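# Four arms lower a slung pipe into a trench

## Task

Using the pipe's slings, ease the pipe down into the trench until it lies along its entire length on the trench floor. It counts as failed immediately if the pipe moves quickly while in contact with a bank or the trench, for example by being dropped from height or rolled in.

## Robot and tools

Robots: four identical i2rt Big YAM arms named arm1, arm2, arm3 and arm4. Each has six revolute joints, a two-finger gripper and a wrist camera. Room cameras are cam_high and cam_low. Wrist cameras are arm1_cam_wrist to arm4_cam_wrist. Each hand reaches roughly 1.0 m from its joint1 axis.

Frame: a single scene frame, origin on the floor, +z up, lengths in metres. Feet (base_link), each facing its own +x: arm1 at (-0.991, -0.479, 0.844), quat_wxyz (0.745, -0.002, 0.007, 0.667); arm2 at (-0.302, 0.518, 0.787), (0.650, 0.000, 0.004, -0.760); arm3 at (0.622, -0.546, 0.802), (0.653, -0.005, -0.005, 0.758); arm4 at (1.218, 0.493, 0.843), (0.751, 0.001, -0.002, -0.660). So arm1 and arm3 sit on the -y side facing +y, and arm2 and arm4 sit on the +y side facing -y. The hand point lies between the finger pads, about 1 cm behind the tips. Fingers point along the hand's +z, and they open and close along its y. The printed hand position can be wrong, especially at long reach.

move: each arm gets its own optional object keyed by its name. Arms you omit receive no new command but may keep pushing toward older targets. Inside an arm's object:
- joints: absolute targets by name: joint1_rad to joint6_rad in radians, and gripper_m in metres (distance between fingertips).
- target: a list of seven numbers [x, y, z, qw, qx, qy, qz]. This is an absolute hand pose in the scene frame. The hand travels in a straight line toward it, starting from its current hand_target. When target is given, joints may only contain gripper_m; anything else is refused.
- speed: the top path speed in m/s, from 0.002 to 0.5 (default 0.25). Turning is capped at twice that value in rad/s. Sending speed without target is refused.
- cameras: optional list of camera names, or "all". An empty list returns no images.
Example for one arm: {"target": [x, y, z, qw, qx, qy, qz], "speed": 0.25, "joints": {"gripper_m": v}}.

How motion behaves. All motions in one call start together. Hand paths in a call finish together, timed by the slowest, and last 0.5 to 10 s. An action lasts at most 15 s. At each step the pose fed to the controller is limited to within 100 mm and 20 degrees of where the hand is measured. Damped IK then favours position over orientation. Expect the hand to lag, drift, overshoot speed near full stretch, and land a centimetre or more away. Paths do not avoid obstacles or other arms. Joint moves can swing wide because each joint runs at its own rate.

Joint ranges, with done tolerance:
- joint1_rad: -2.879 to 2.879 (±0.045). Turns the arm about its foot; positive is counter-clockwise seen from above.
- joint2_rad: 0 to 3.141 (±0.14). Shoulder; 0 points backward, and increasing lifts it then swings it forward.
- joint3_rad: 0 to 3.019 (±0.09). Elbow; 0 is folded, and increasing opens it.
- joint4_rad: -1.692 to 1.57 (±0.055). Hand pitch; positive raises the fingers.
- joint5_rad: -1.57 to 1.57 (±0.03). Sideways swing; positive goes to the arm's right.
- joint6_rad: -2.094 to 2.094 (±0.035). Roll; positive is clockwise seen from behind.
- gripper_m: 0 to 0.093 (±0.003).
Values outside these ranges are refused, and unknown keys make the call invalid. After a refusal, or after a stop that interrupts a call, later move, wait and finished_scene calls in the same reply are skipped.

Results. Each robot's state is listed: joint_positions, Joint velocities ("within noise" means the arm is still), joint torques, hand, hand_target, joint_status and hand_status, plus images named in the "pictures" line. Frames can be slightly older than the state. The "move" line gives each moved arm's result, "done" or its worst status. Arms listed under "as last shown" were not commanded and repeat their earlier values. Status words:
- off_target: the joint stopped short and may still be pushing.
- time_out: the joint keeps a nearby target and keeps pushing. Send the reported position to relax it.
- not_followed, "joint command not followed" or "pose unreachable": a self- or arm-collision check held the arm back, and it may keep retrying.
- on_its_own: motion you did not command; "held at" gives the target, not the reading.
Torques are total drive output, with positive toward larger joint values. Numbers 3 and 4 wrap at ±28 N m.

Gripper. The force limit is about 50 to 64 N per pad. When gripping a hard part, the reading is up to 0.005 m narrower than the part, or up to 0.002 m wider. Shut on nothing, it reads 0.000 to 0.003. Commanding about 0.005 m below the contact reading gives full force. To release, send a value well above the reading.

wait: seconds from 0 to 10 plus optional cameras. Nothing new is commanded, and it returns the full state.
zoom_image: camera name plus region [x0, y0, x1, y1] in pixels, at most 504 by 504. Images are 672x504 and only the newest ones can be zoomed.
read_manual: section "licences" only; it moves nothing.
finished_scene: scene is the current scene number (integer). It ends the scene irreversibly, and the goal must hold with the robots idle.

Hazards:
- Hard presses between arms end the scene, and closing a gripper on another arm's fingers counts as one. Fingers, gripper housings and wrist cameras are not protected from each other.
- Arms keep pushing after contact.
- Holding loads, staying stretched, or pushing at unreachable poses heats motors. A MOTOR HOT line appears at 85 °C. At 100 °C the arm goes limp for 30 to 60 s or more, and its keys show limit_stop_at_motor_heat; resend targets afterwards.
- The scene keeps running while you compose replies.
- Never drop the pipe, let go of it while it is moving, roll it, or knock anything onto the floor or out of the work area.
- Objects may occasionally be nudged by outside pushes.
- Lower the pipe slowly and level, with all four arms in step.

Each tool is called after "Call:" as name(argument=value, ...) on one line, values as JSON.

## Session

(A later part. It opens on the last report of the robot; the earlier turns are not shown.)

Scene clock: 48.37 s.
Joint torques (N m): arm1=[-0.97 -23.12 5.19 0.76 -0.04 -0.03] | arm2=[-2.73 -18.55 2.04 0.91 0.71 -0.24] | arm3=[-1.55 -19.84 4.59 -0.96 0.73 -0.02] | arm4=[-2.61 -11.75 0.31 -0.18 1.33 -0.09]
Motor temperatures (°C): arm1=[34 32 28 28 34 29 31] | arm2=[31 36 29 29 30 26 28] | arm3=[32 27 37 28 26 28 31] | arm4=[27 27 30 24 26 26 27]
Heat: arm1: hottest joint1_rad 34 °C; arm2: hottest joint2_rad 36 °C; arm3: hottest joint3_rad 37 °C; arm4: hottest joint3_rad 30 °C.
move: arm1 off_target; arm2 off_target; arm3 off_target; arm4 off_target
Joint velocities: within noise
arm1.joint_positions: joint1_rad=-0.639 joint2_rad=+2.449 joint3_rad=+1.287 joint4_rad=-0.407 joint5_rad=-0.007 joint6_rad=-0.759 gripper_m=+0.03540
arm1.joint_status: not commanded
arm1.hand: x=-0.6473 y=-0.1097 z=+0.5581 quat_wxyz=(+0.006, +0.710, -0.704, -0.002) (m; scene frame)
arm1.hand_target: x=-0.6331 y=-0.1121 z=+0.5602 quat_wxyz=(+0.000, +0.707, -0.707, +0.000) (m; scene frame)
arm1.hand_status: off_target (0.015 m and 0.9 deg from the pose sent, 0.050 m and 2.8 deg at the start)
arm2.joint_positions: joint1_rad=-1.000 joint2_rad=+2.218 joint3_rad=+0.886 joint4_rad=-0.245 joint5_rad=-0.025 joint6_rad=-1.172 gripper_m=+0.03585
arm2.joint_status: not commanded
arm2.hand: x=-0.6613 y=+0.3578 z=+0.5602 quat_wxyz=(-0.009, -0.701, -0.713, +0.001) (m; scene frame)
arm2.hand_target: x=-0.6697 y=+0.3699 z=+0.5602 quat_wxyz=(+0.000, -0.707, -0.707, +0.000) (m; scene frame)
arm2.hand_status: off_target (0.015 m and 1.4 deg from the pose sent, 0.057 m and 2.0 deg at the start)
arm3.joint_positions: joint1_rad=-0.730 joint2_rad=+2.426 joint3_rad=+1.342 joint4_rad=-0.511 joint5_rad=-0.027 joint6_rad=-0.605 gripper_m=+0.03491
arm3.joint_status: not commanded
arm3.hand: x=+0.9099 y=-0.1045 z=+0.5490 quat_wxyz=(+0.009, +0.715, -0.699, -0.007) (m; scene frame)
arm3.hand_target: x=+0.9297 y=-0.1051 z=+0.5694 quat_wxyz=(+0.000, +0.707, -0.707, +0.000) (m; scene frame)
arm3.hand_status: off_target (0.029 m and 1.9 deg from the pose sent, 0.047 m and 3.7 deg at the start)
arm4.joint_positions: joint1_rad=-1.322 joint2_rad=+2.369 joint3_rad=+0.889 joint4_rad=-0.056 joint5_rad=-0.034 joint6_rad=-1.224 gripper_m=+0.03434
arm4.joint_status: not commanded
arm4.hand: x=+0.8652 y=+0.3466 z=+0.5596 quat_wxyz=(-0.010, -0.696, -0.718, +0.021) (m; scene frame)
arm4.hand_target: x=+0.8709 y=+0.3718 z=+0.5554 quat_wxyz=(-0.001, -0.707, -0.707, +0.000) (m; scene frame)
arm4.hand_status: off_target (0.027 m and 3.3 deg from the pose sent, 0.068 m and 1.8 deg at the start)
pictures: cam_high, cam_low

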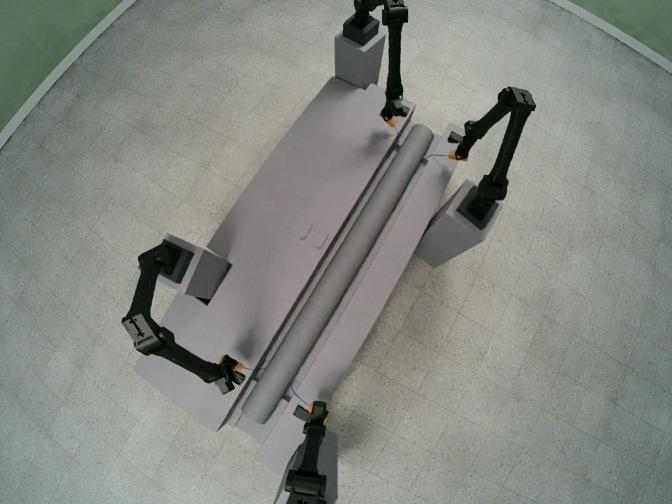

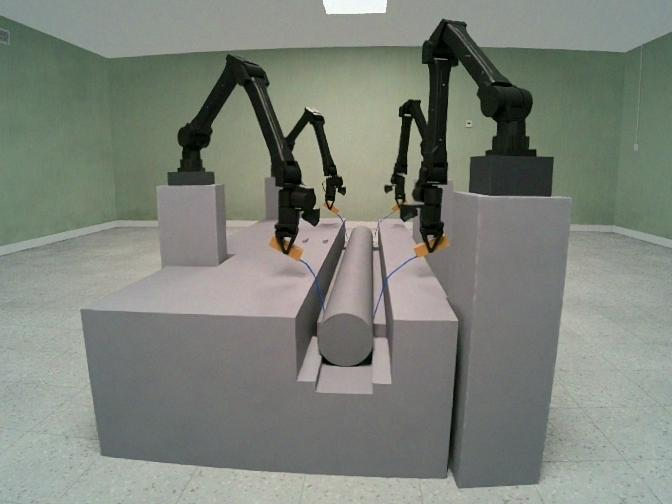

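Call:
move(arm1={"target":[-0.64,-0.19,0.475,0,0.7071,-0.7071,0],"speed":0.08}, arm2={"target":[-0.665,0.29,0.475,0,0.7071,0.7071,0],"speed":0.08}, arm3={"target":[0.92,-0.19,0.475,0,0.7071,-0.7071,0],"speed":0.08}, arm4={"target":[0.87,0.29,0.475,0,0.7071,0.7071,0],"speed":0.08})

Call:
zoom_image(camera="cam_low", region=[240, 150, 460, 400])

Scene clock: 51.10 s.
Joint torques (N m): arm1=[-1.14 -16.26 2.15 1.66 0.48 0.1] | arm2=[1.55 -15.15 3.21 1.81 0.07 0.07] | arm3=[-0.32 -12.86 2.28 0.73 0.4 0] | arm4=[2.55 -9.47 2.88 0.34 0.04 0.25]
Motor temperatures (°C): arm1=[34 32 28 28 34 29 32] | arm2=[31 36 29 29 30 26 28] | arm3=[32 28 37 28 26 28 31] | arm4=[27 27 29 24 26 26 27]
Heat: arm1: hottest joint1_rad 34 °C; arm2: hottest joint2_rad 36 °C; arm3: hottest joint3_rad 37 °C; arm4: hottest joint3_rad 29 °C.
move: arm1 off_target; arm2 off_target; arm3 off_target; arm4 off_target
Joint velocities: within noise
arm1.joint_positions: joint1_rad=-0.745 joint2_rad=+2.542 joint3_rad=+1.235 joint4_rad=-0.195 joint5_rad=-0.025 joint6_rad=-0.882 gripper_m=+0.03540
arm1.joint_status: not commanded
arm1.hand: x=-0.6273 y=-0.1595 z=+0.5086 quat_wxyz=(-0.028, +0.716, -0.697, -0.009) (m; scene frame)
arm1.hand_target: x=-0.6420 y=-0.1901 z=+0.4783 quat_wxyz=(+0.000, +0.707, -0.707, +0.000) (m; scene frame)
arm1.hand_status: off_target (0.047 m and 3.7 deg from the pose sent, 0.116 m and 0.9 deg at the start)
arm2.joint_positions: joint1_rad=-0.871 joint2_rad=+2.412 joint3_rad=+1.055 joint4_rad=-0.197 joint5_rad=-0.012 joint6_rad=-1.028 gripper_m=+0.03585
arm2.joint_status: not commanded
arm2.hand: x=-0.6745 y=+0.2941 z=+0.4982 quat_wxyz=(+0.000, -0.707, -0.707, +0.009) (m; scene frame)
arm2.hand_target: x=-0.6643 y=+0.2910 z=+0.4764 quat_wxyz=(+0.000, -0.707, -0.707, +0.000) (m; scene frame)
arm2.hand_status: off_target (0.025 m and 1.0 deg from the pose sent, 0.109 m and 1.4 deg at the start)
arm3.joint_positions: joint1_rad=-0.829 joint2_rad=+2.502 joint3_rad=+1.215 joint4_rad=-0.259 joint5_rad=-0.020 joint6_rad=-0.693 gripper_m=+0.03491
arm3.joint_status: not commanded
arm3.hand: x=+0.9253 y=-0.1707 z=+0.4945 quat_wxyz=(-0.017, +0.711, -0.703, -0.007) (m; scene frame)
arm3.hand_target: x=+0.9192 y=-0.1901 z=+0.4761 quat_wxyz=(+0.000, +0.707, -0.707, +0.000) (m; scene frame)
arm3.hand_status: off_target (0.028 m and 2.2 deg from the pose sent, 0.113 m and 1.9 deg at the start)
arm4.joint_positions: joint1_rad=-1.187 joint2_rad=+2.550 joint3_rad=+1.070 joint4_rad=-0.053 joint5_rad=-0.002 joint6_rad=-1.066 gripper_m=+0.03434
arm4.joint_status: not commanded
arm4.hand: x=+0.8555 y=+0.2881 z=+0.4987 quat_wxyz=(+0.003, -0.704, -0.710, +0.017) (m; scene frame)
arm4.hand_target: x=+0.8706 y=+0.2908 z=+0.4766 quat_wxyz=(+0.000, -0.707, -0.707, +0.000) (m; scene frame)
arm4.hand_status: off_target (0.028 m and 2.0 deg from the pose sent, 0.102 m and 3.3 deg at the start)
pictures: arm1_cam_wrist, arm2_cam_wrist, arm3_cam_wrist, arm4_cam_wrist, cam_high, cam_low

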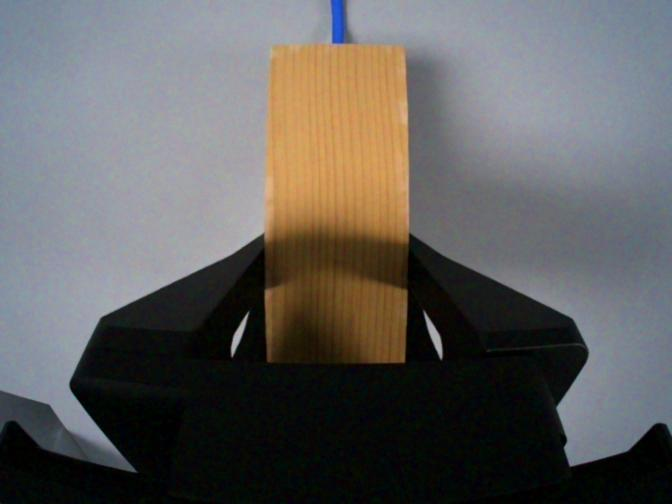

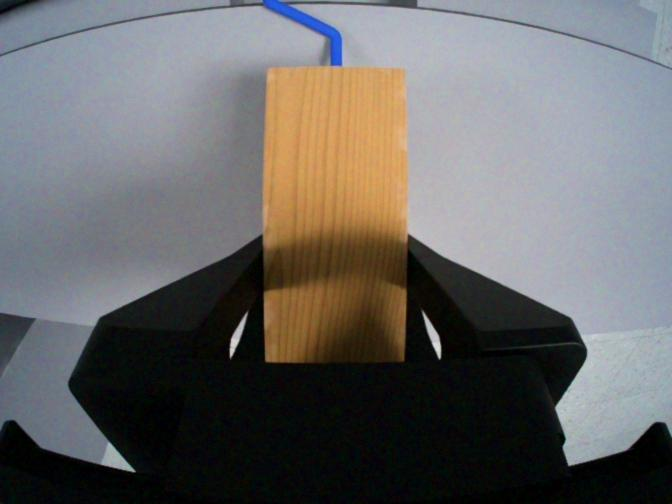

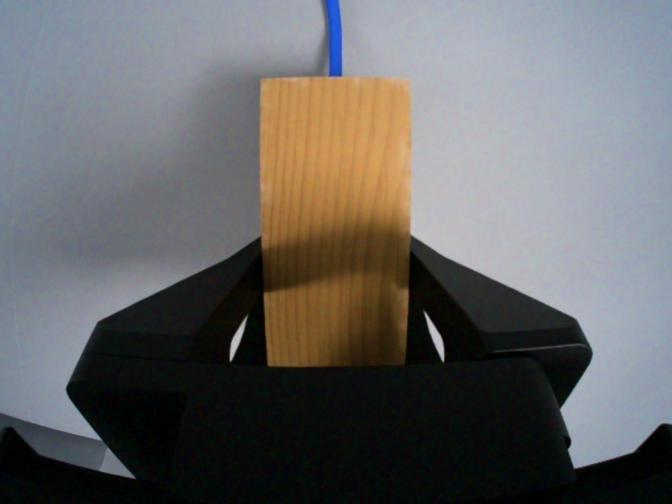

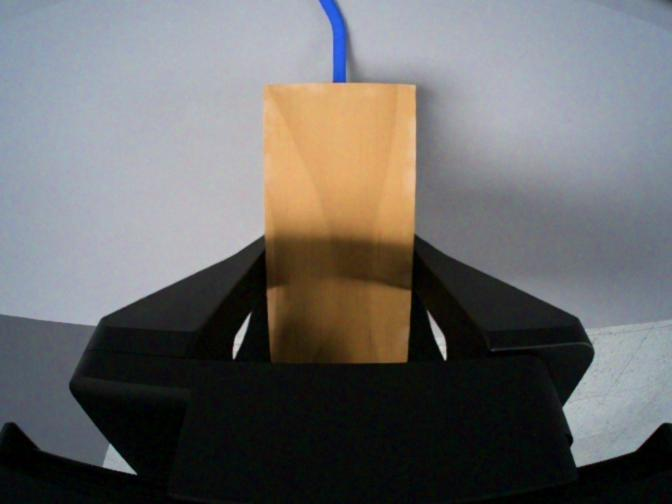

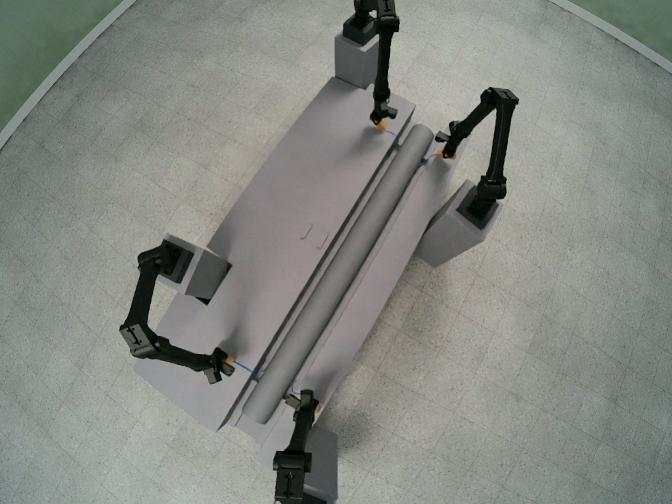

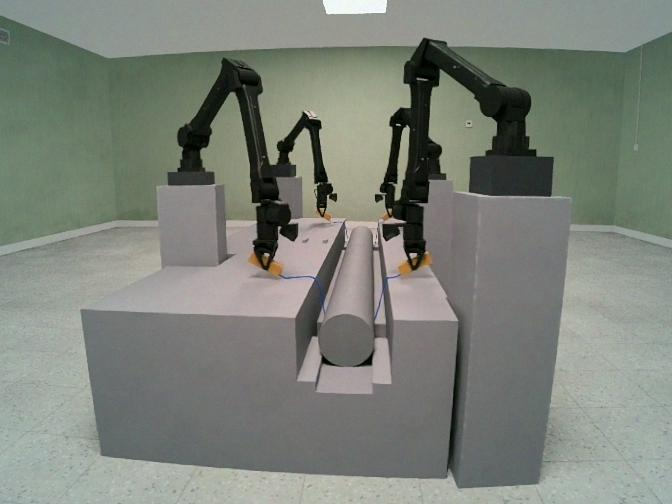

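Scaled by 2.016.

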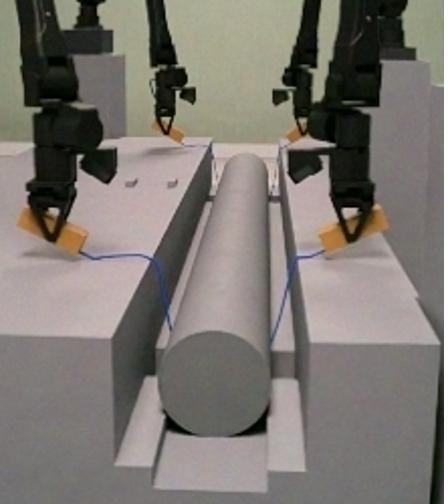

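Call:
move(arm1={"target":[-0.635,-0.175,0.47,-0.153,0.69,-0.69,-0.153],"speed":0.2}, arm2={"target":[-0.668,0.29,0.47,0.153,0.69,0.69,-0.153],"speed":0.2}, arm3={"target":[0.92,-0.18,0.47,-0.153,0.69,-0.69,-0.153],"speed":0.2}, arm4={"target":[0.865,0.29,0.47,0.153,0.69,0.69,-0.153],"speed":0.2}, cameras=["cam_high","cam_low"])

Call:
zoom_image(camera="cam_low", region=[240, 150, 460, 400])

Scene clock: 53.60 s.
Joint torques (N m): arm1=[-0.26 -18.78 0.76 1.96 -0.62 -0.06] | arm2=[-1.32 -19.78 0.39 1.89 -0.7 -0.22] | arm3=[-0.38 -13.39 1.05 1.33 -0.39 -0.07] | arm4=[0.85 -11.28 0.17 0.98 -0.63 -0.14]
Motor temperatures (°C): arm1=[34 32 28 28 34 29 32] | arm2=[30 36 28 29 30 26 28] | arm3=[32 28 36 28 26 28 31] | arm4=[27 27 29 24 26 26 27]
Heat: arm1: hottest joint1_rad 34 °C; arm2: hottest joint2_rad 36 °C; arm3: hottest joint3_rad 36 °C; arm4: hottest joint3_rad 29 °C.
move: arm1 off_target; arm2 done; arm3 done; arm4 off_target
Joint velocities: within noise
arm1.joint_positions: joint1_rad=-0.874 joint2_rad=+2.642 joint3_rad=+1.148 joint4_rad=+0.200 joint5_rad=-0.362 joint6_rad=-0.934 gripper_m=+0.03540
arm1.joint_status: not commanded
arm1.hand: x=-0.6275 y=-0.1665 z=+0.4804 quat_wxyz=(-0.158, +0.690, -0.690, -0.151) (m; scene frame)
arm1.hand_target: x=-0.6352 y=-0.1749 z=+0.4704 quat_wxyz=(-0.153, +0.690, -0.690, -0.153) (m; scene frame)
arm1.hand_status: off_target (0.015 m and 0.6 deg from the pose sent, 0.042 m and 22.1 deg at the start)
arm2.joint_positions: joint1_rad=-1.001 joint2_rad=+2.516 joint3_rad=+0.992 joint4_rad=+0.129 joint5_rad=-0.401 joint6_rad=-1.115 gripper_m=+0.03585
arm2.joint_status: not commanded
arm2.hand: x=-0.6674 y=+0.2868 z=+0.4721 quat_wxyz=(-0.153, -0.693, -0.689, +0.148) (m; scene frame)
arm2.hand_target: x=-0.6680 y=+0.2900 z=+0.4701 quat_wxyz=(-0.153, -0.690, -0.690, +0.153) (m; scene frame)
arm2.hand_status: done (0.004 m and 0.6 deg from the pose sent, 0.029 m and 24.3 deg at the start)
arm3.joint_positions: joint1_rad=-0.933 joint2_rad=+2.567 joint3_rad=+1.055 joint4_rad=+0.256 joint5_rad=-0.311 joint6_rad=-0.732 gripper_m=+0.03491
arm3.joint_status: not commanded
arm3.hand: x=+0.9230 y=-0.1733 z=+0.4769 quat_wxyz=(-0.156, +0.690, -0.690, -0.153) (m; scene frame)
arm3.hand_target: x=+0.9200 y=-0.1799 z=+0.4702 quat_wxyz=(-0.153, +0.690, -0.690, -0.153) (m; scene frame)
arm3.hand_status: done (0.010 m and 0.3 deg from the pose sent, 0.027 m and 23.1 deg at the start)
arm4.joint_positions: joint1_rad=-1.343 joint2_rad=+2.644 joint3_rad=+1.040 joint4_rad=+0.219 joint5_rad=-0.402 joint6_rad=-1.169 gripper_m=+0.03434
arm4.joint_status: not commanded
arm4.hand: x=+0.8527 y=+0.2841 z=+0.4810 quat_wxyz=(-0.148, -0.693, -0.687, +0.160) (m; scene frame)
arm4.hand_target: x=+0.8652 y=+0.2900 z=+0.4705 quat_wxyz=(-0.153, -0.690, -0.690, +0.153) (m; scene frame)
arm4.hand_status: off_target (0.018 m and 1.1 deg from the pose sent, 0.030 m and 23.9 deg at the start)
pictures: cam_high, cam_low

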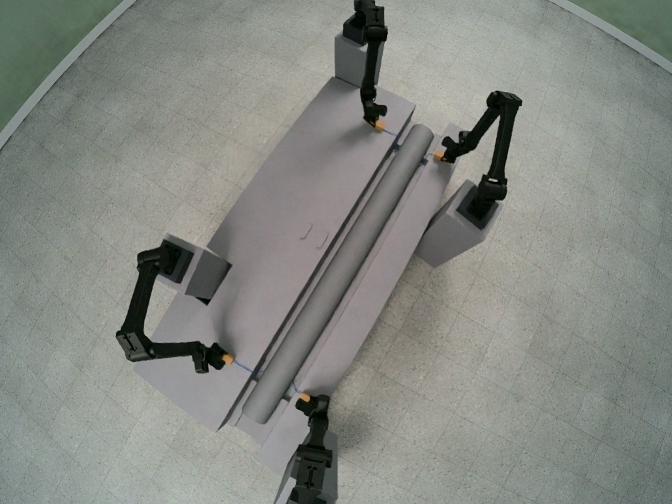

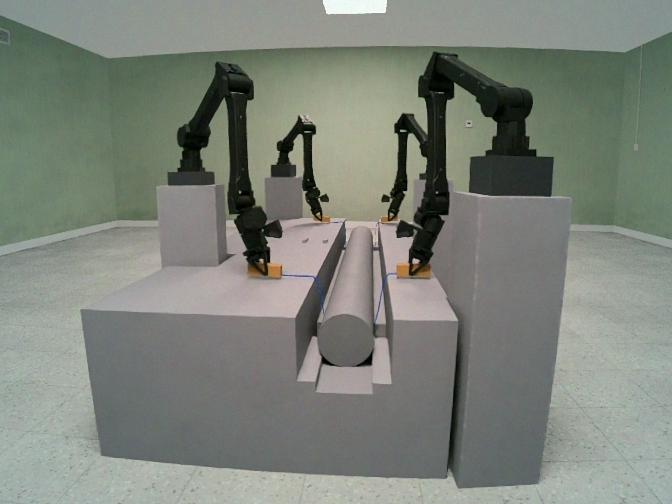

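Scaled by 2.016.

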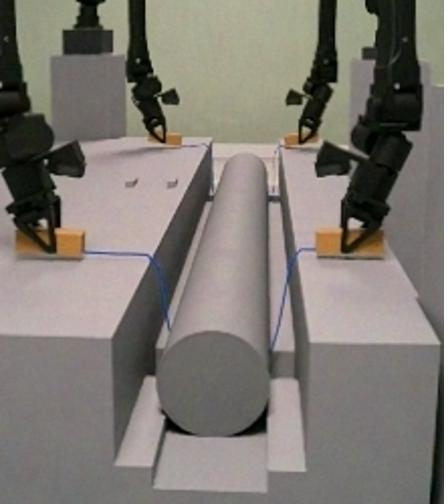

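Flat. Release and back off along the tilted hand axis.

Call:
move(arm1={"joints":{"gripper_m":0.085}}, arm2={"joints":{"gripper_m":0.085}}, arm3={"joints":{"gripper_m":0.085}}, arm4={"joints":{"gripper_m":0.085}}, cameras=[])

Call:
move(arm1={"target":[-0.635,-0.21,0.6,-0.153,0.69,-0.69,-0.153],"speed":0.15}, arm2={"target":[-0.668,0.34,0.6,0.153,0.69,0.69,-0.153],"speed":0.15}, arm3={"target":[0.92,-0.22,0.6,-0.153,0.69,-0.69,-0.153],"speed":0.15}, arm4={"target":[0.865,0.34,0.6,0.153,0.69,0.69,-0.153],"speed":0.15})

Call:
zoom_image(camera="cam_low", region=[240, 150, 460, 400])

Call:
finished_scene(scene=1)

Scene clock: 54.60 s.
Joint torques (N m): arm1=[-0.15 -18.84 0.77 1.91 -0.59 -0.06] | arm2=[-1.26 -18.43 0.32 1.72 -0.63 -0.21] | arm3=[0.21 -13.33 1.03 1.31 -0.35 -0.06] | arm4=[0.79 -11.22 0.16 0.96 -0.56 -0.13]
Motor temperatures (°C): arm1=[34 32 28 28 34 29 32] | arm2=[30 36 28 29 30 26 28] | arm3=[32 28 36 28 26 28 31] | arm4=[27 27 29 24 26 26 27]
Heat: arm1: hottest joint1_rad 34 °C; arm2: hottest joint2_rad 36 °C; arm3: hottest joint3_rad 36 °C; arm4: hottest joint3_rad 29 °C.
move: arm1 done; arm2 done; arm3 done; arm4 done
Joint velocities: within noise
arm1.joint_positions: joint1_rad=-0.874 joint2_rad=+2.642 joint3_rad=+1.148 joint4_rad=+0.201 joint5_rad=-0.363 joint6_rad=-0.934 gripper_m=+0.08485
arm1.joint_status: all done
arm1.hand: x=-0.6274 y=-0.1662 z=+0.4806 quat_wxyz=(-0.158, +0.690, -0.690, -0.151) (m; scene frame)
arm1.hand_target: x=-0.6353 y=-0.1749 z=+0.4704 quat_wxyz=(-0.153, +0.690, -0.690, -0.153) (m; scene frame)
arm1.hand_status: not commanded
arm2.joint_positions: joint1_rad=-1.001 joint2_rad=+2.516 joint3_rad=+0.992 joint4_rad=+0.130 joint5_rad=-0.402 joint6_rad=-1.116 gripper_m=+0.08480
arm2.joint_status: all done
arm2.hand: x=-0.6675 y=+0.2865 z=+0.4722 quat_wxyz=(-0.154, -0.692, -0.689, +0.149) (m; scene frame)
arm2.hand_target: x=-0.6680 y=+0.2900 z=+0.4701 quat_wxyz=(-0.153, -0.690, -0.690, +0.153) (m; scene frame)
arm2.hand_status: not commanded
arm3.joint_positions: joint1_rad=-0.933 joint2_rad=+2.567 joint3_rad=+1.055 joint4_rad=+0.258 joint5_rad=-0.311 joint6_rad=-0.732 gripper_m=+0.08486
arm3.joint_status: all done
arm3.hand: x=+0.9231 y=-0.1729 z=+0.4771 quat_wxyz=(-0.157, +0.690, -0.690, -0.153) (m; scene frame)
arm3.hand_target: x=+0.9200 y=-0.1799 z=+0.4702 quat_wxyz=(-0.153, +0.690, -0.690, -0.153) (m; scene frame)
arm3.hand_status: not commanded
arm4.joint_positions: joint1_rad=-1.343 joint2_rad=+2.644 joint3_rad=+1.040 joint4_rad=+0.219 joint5_rad=-0.404 joint6_rad=-1.170 gripper_m=+0.08487
arm4.joint_status: all done
arm4.hand: x=+0.8528 y=+0.2838 z=+0.4811 quat_wxyz=(-0.149, -0.692, -0.688, +0.160) (m; scene frame)
arm4.hand_target: x=+0.8652 y=+0.2900 z=+0.4705 quat_wxyz=(-0.153, -0.690, -0.690, +0.153) (m; scene frame)
arm4.hand_status: not commanded
pictures: none
No camera images: "cameras" was empty.

Scene clock: 56.33 s.
Joint torques (N m): arm1=[0.5 -19.08 1.59 0.75 -0.59 -0.06] | arm2=[-1.38 -18.84 1.57 0.69 -0.67 -0.17] | arm3=[0.26 -14.62 1.58 0.43 -0.37 -0.07] | arm4=[0.67 -12.51 0.69 -0.14 -0.59 -0.14]
Motor temperatures (°C): arm1=[34 32 28 28 34 29 31] | arm2=[30 36 28 29 30 26 28] | arm3=[32 28 36 28 26 28 31] | arm4=[27 27 29 24 26 26 27]
Heat: arm1: hottest joint1_rad 34 °C; arm2: hottest joint2_rad 36 °C; arm3: hottest joint3_rad 36 °C; arm4: hottest joint3_rad 29 °C.
move: arm1 done; arm2 done; arm3 off_target; arm4 done
Joint velocities: within noise
arm1.joint_positions: joint1_rad=-0.948 joint2_rad=+2.300 joint3_rad=+0.908 joint4_rad=+0.076 joint5_rad=-0.382 joint6_rad=-1.011 gripper_m=+0.08495
arm1.joint_status: not commanded
arm1.hand: x=-0.6307 y=-0.2046 z=+0.6011 quat_wxyz=(-0.160, +0.690, -0.690, -0.150) (m; scene frame)
arm1.hand_target: x=-0.6349 y=-0.2098 z=+0.6001 quat_wxyz=(-0.153, +0.690, -0.690, -0.153) (m; scene frame)
arm1.hand_status: done (0.007 m and 0.9 deg from the pose sent, 0.127 m and 0.6 deg at the start)
arm2.joint_positions: joint1_rad=-1.123 joint2_rad=+2.154 joint3_rad=+0.803 joint4_rad=-0.102 joint5_rad=-0.421 joint6_rad=-1.248 gripper_m=+0.08490
arm2.joint_status: not commanded
arm2.hand: x=-0.6634 y=+0.3377 z=+0.5926 quat_wxyz=(-0.155, -0.693, -0.689, +0.147) (m; scene frame)
arm2.hand_target: x=-0.6680 y=+0.3399 z=+0.5998 quat_wxyz=(-0.153, -0.690, -0.690, +0.153) (m; scene frame)
arm2.hand_status: done (0.009 m and 0.8 deg from the pose sent, 0.139 m and 0.6 deg at the start)
arm3.joint_positions: joint1_rad=-1.009 joint2_rad=+2.225 joint3_rad=+0.821 joint4_rad=+0.104 joint5_rad=-0.334 joint6_rad=-0.808 gripper_m=+0.08496
arm3.joint_status: not commanded
arm3.hand: x=+0.9159 y=-0.2201 z=+0.5901 quat_wxyz=(-0.146, +0.690, -0.692, -0.154) (m; scene frame)
arm3.hand_target: x=+0.9198 y=-0.2200 z=+0.5997 quat_wxyz=(-0.153, +0.690, -0.690, -0.153) (m; scene frame)
arm3.hand_status: off_target (0.011 m and 0.8 deg from the pose sent, 0.132 m and 0.4 deg at the start)
arm4.joint_positions: joint1_rad=-1.470 joint2_rad=+2.302 joint3_rad=+0.811 joint4_rad=+0.033 joint5_rad=-0.421 joint6_rad=-1.309 gripper_m=+0.08497
arm4.joint_status: not commanded
arm4.hand: x=+0.8634 y=+0.3374 z=+0.5965 quat_wxyz=(-0.152, -0.693, -0.687, +0.153) (m; scene frame)
arm4.hand_target: x=+0.8649 y=+0.3399 z=+0.6000 quat_wxyz=(-0.153, -0.690, -0.690, +0.153) (m; scene frame)
arm4.hand_status: done (0.005 m and 0.5 deg from the pose sent, 0.132 m and 1.0 deg at the start)
pictures: arm1_cam_wrist, arm2_cam_wrist, arm3_cam_wrist, arm4_cam_wrist, cam_high, cam_low

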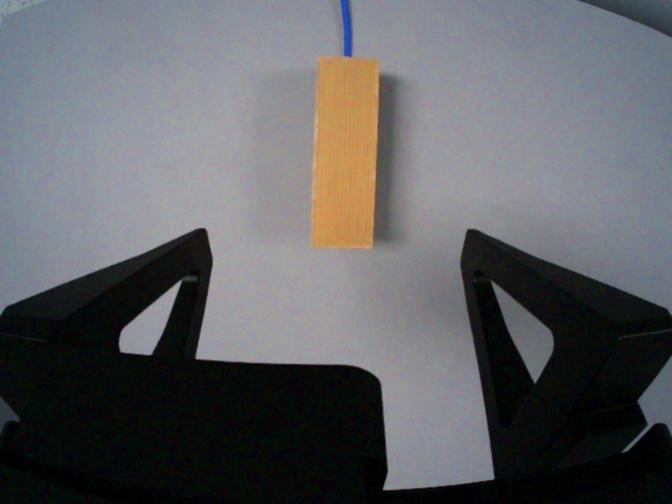

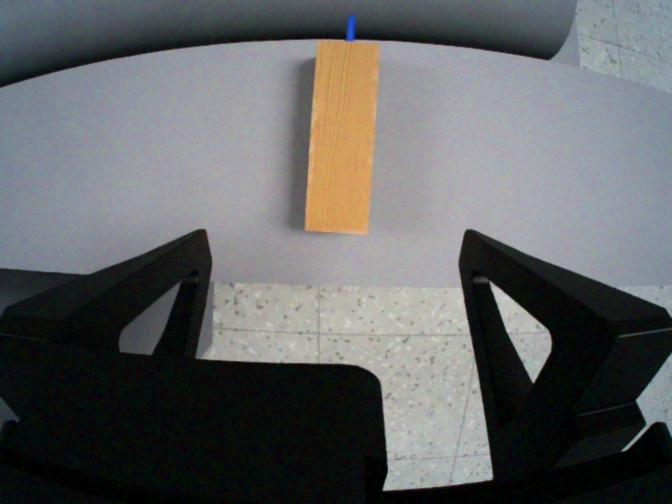

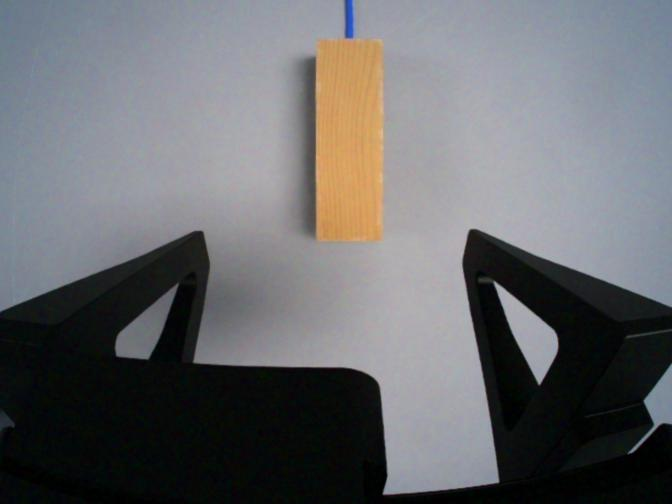

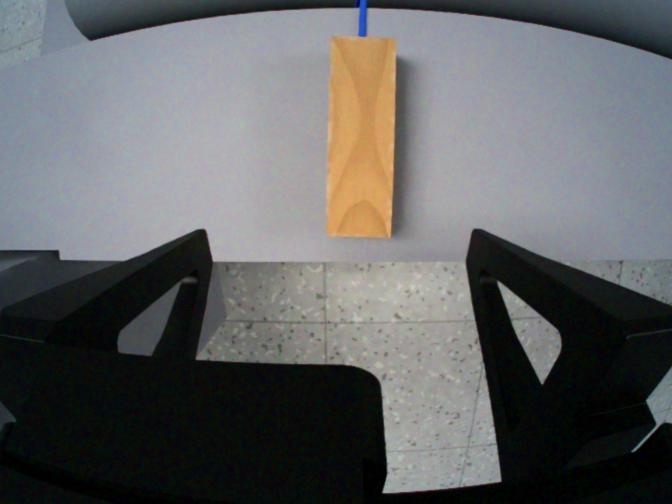

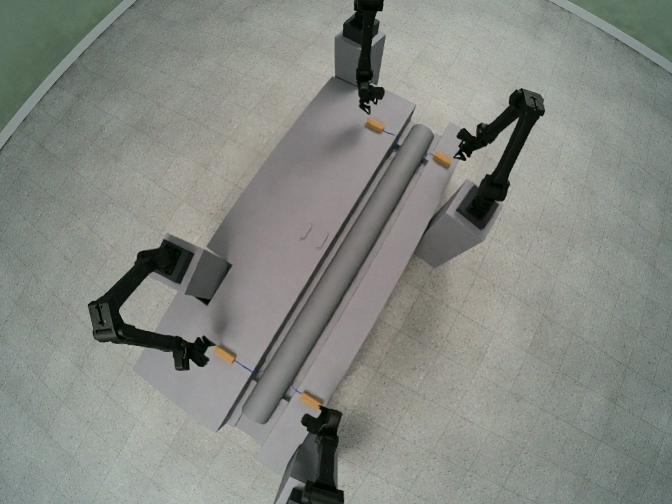

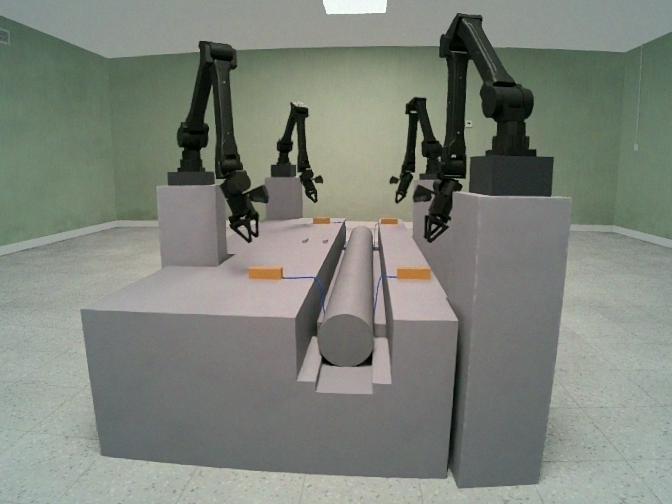

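Scaled by 2.016.

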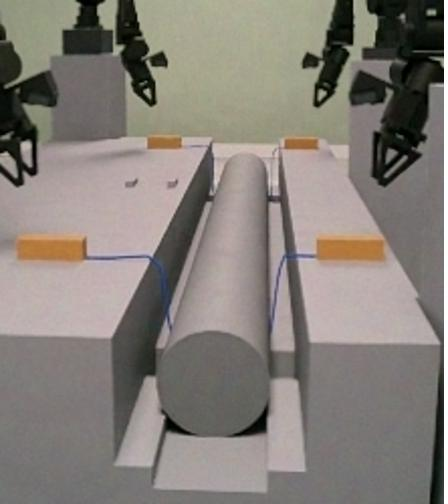

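The scene is finished: the task was done.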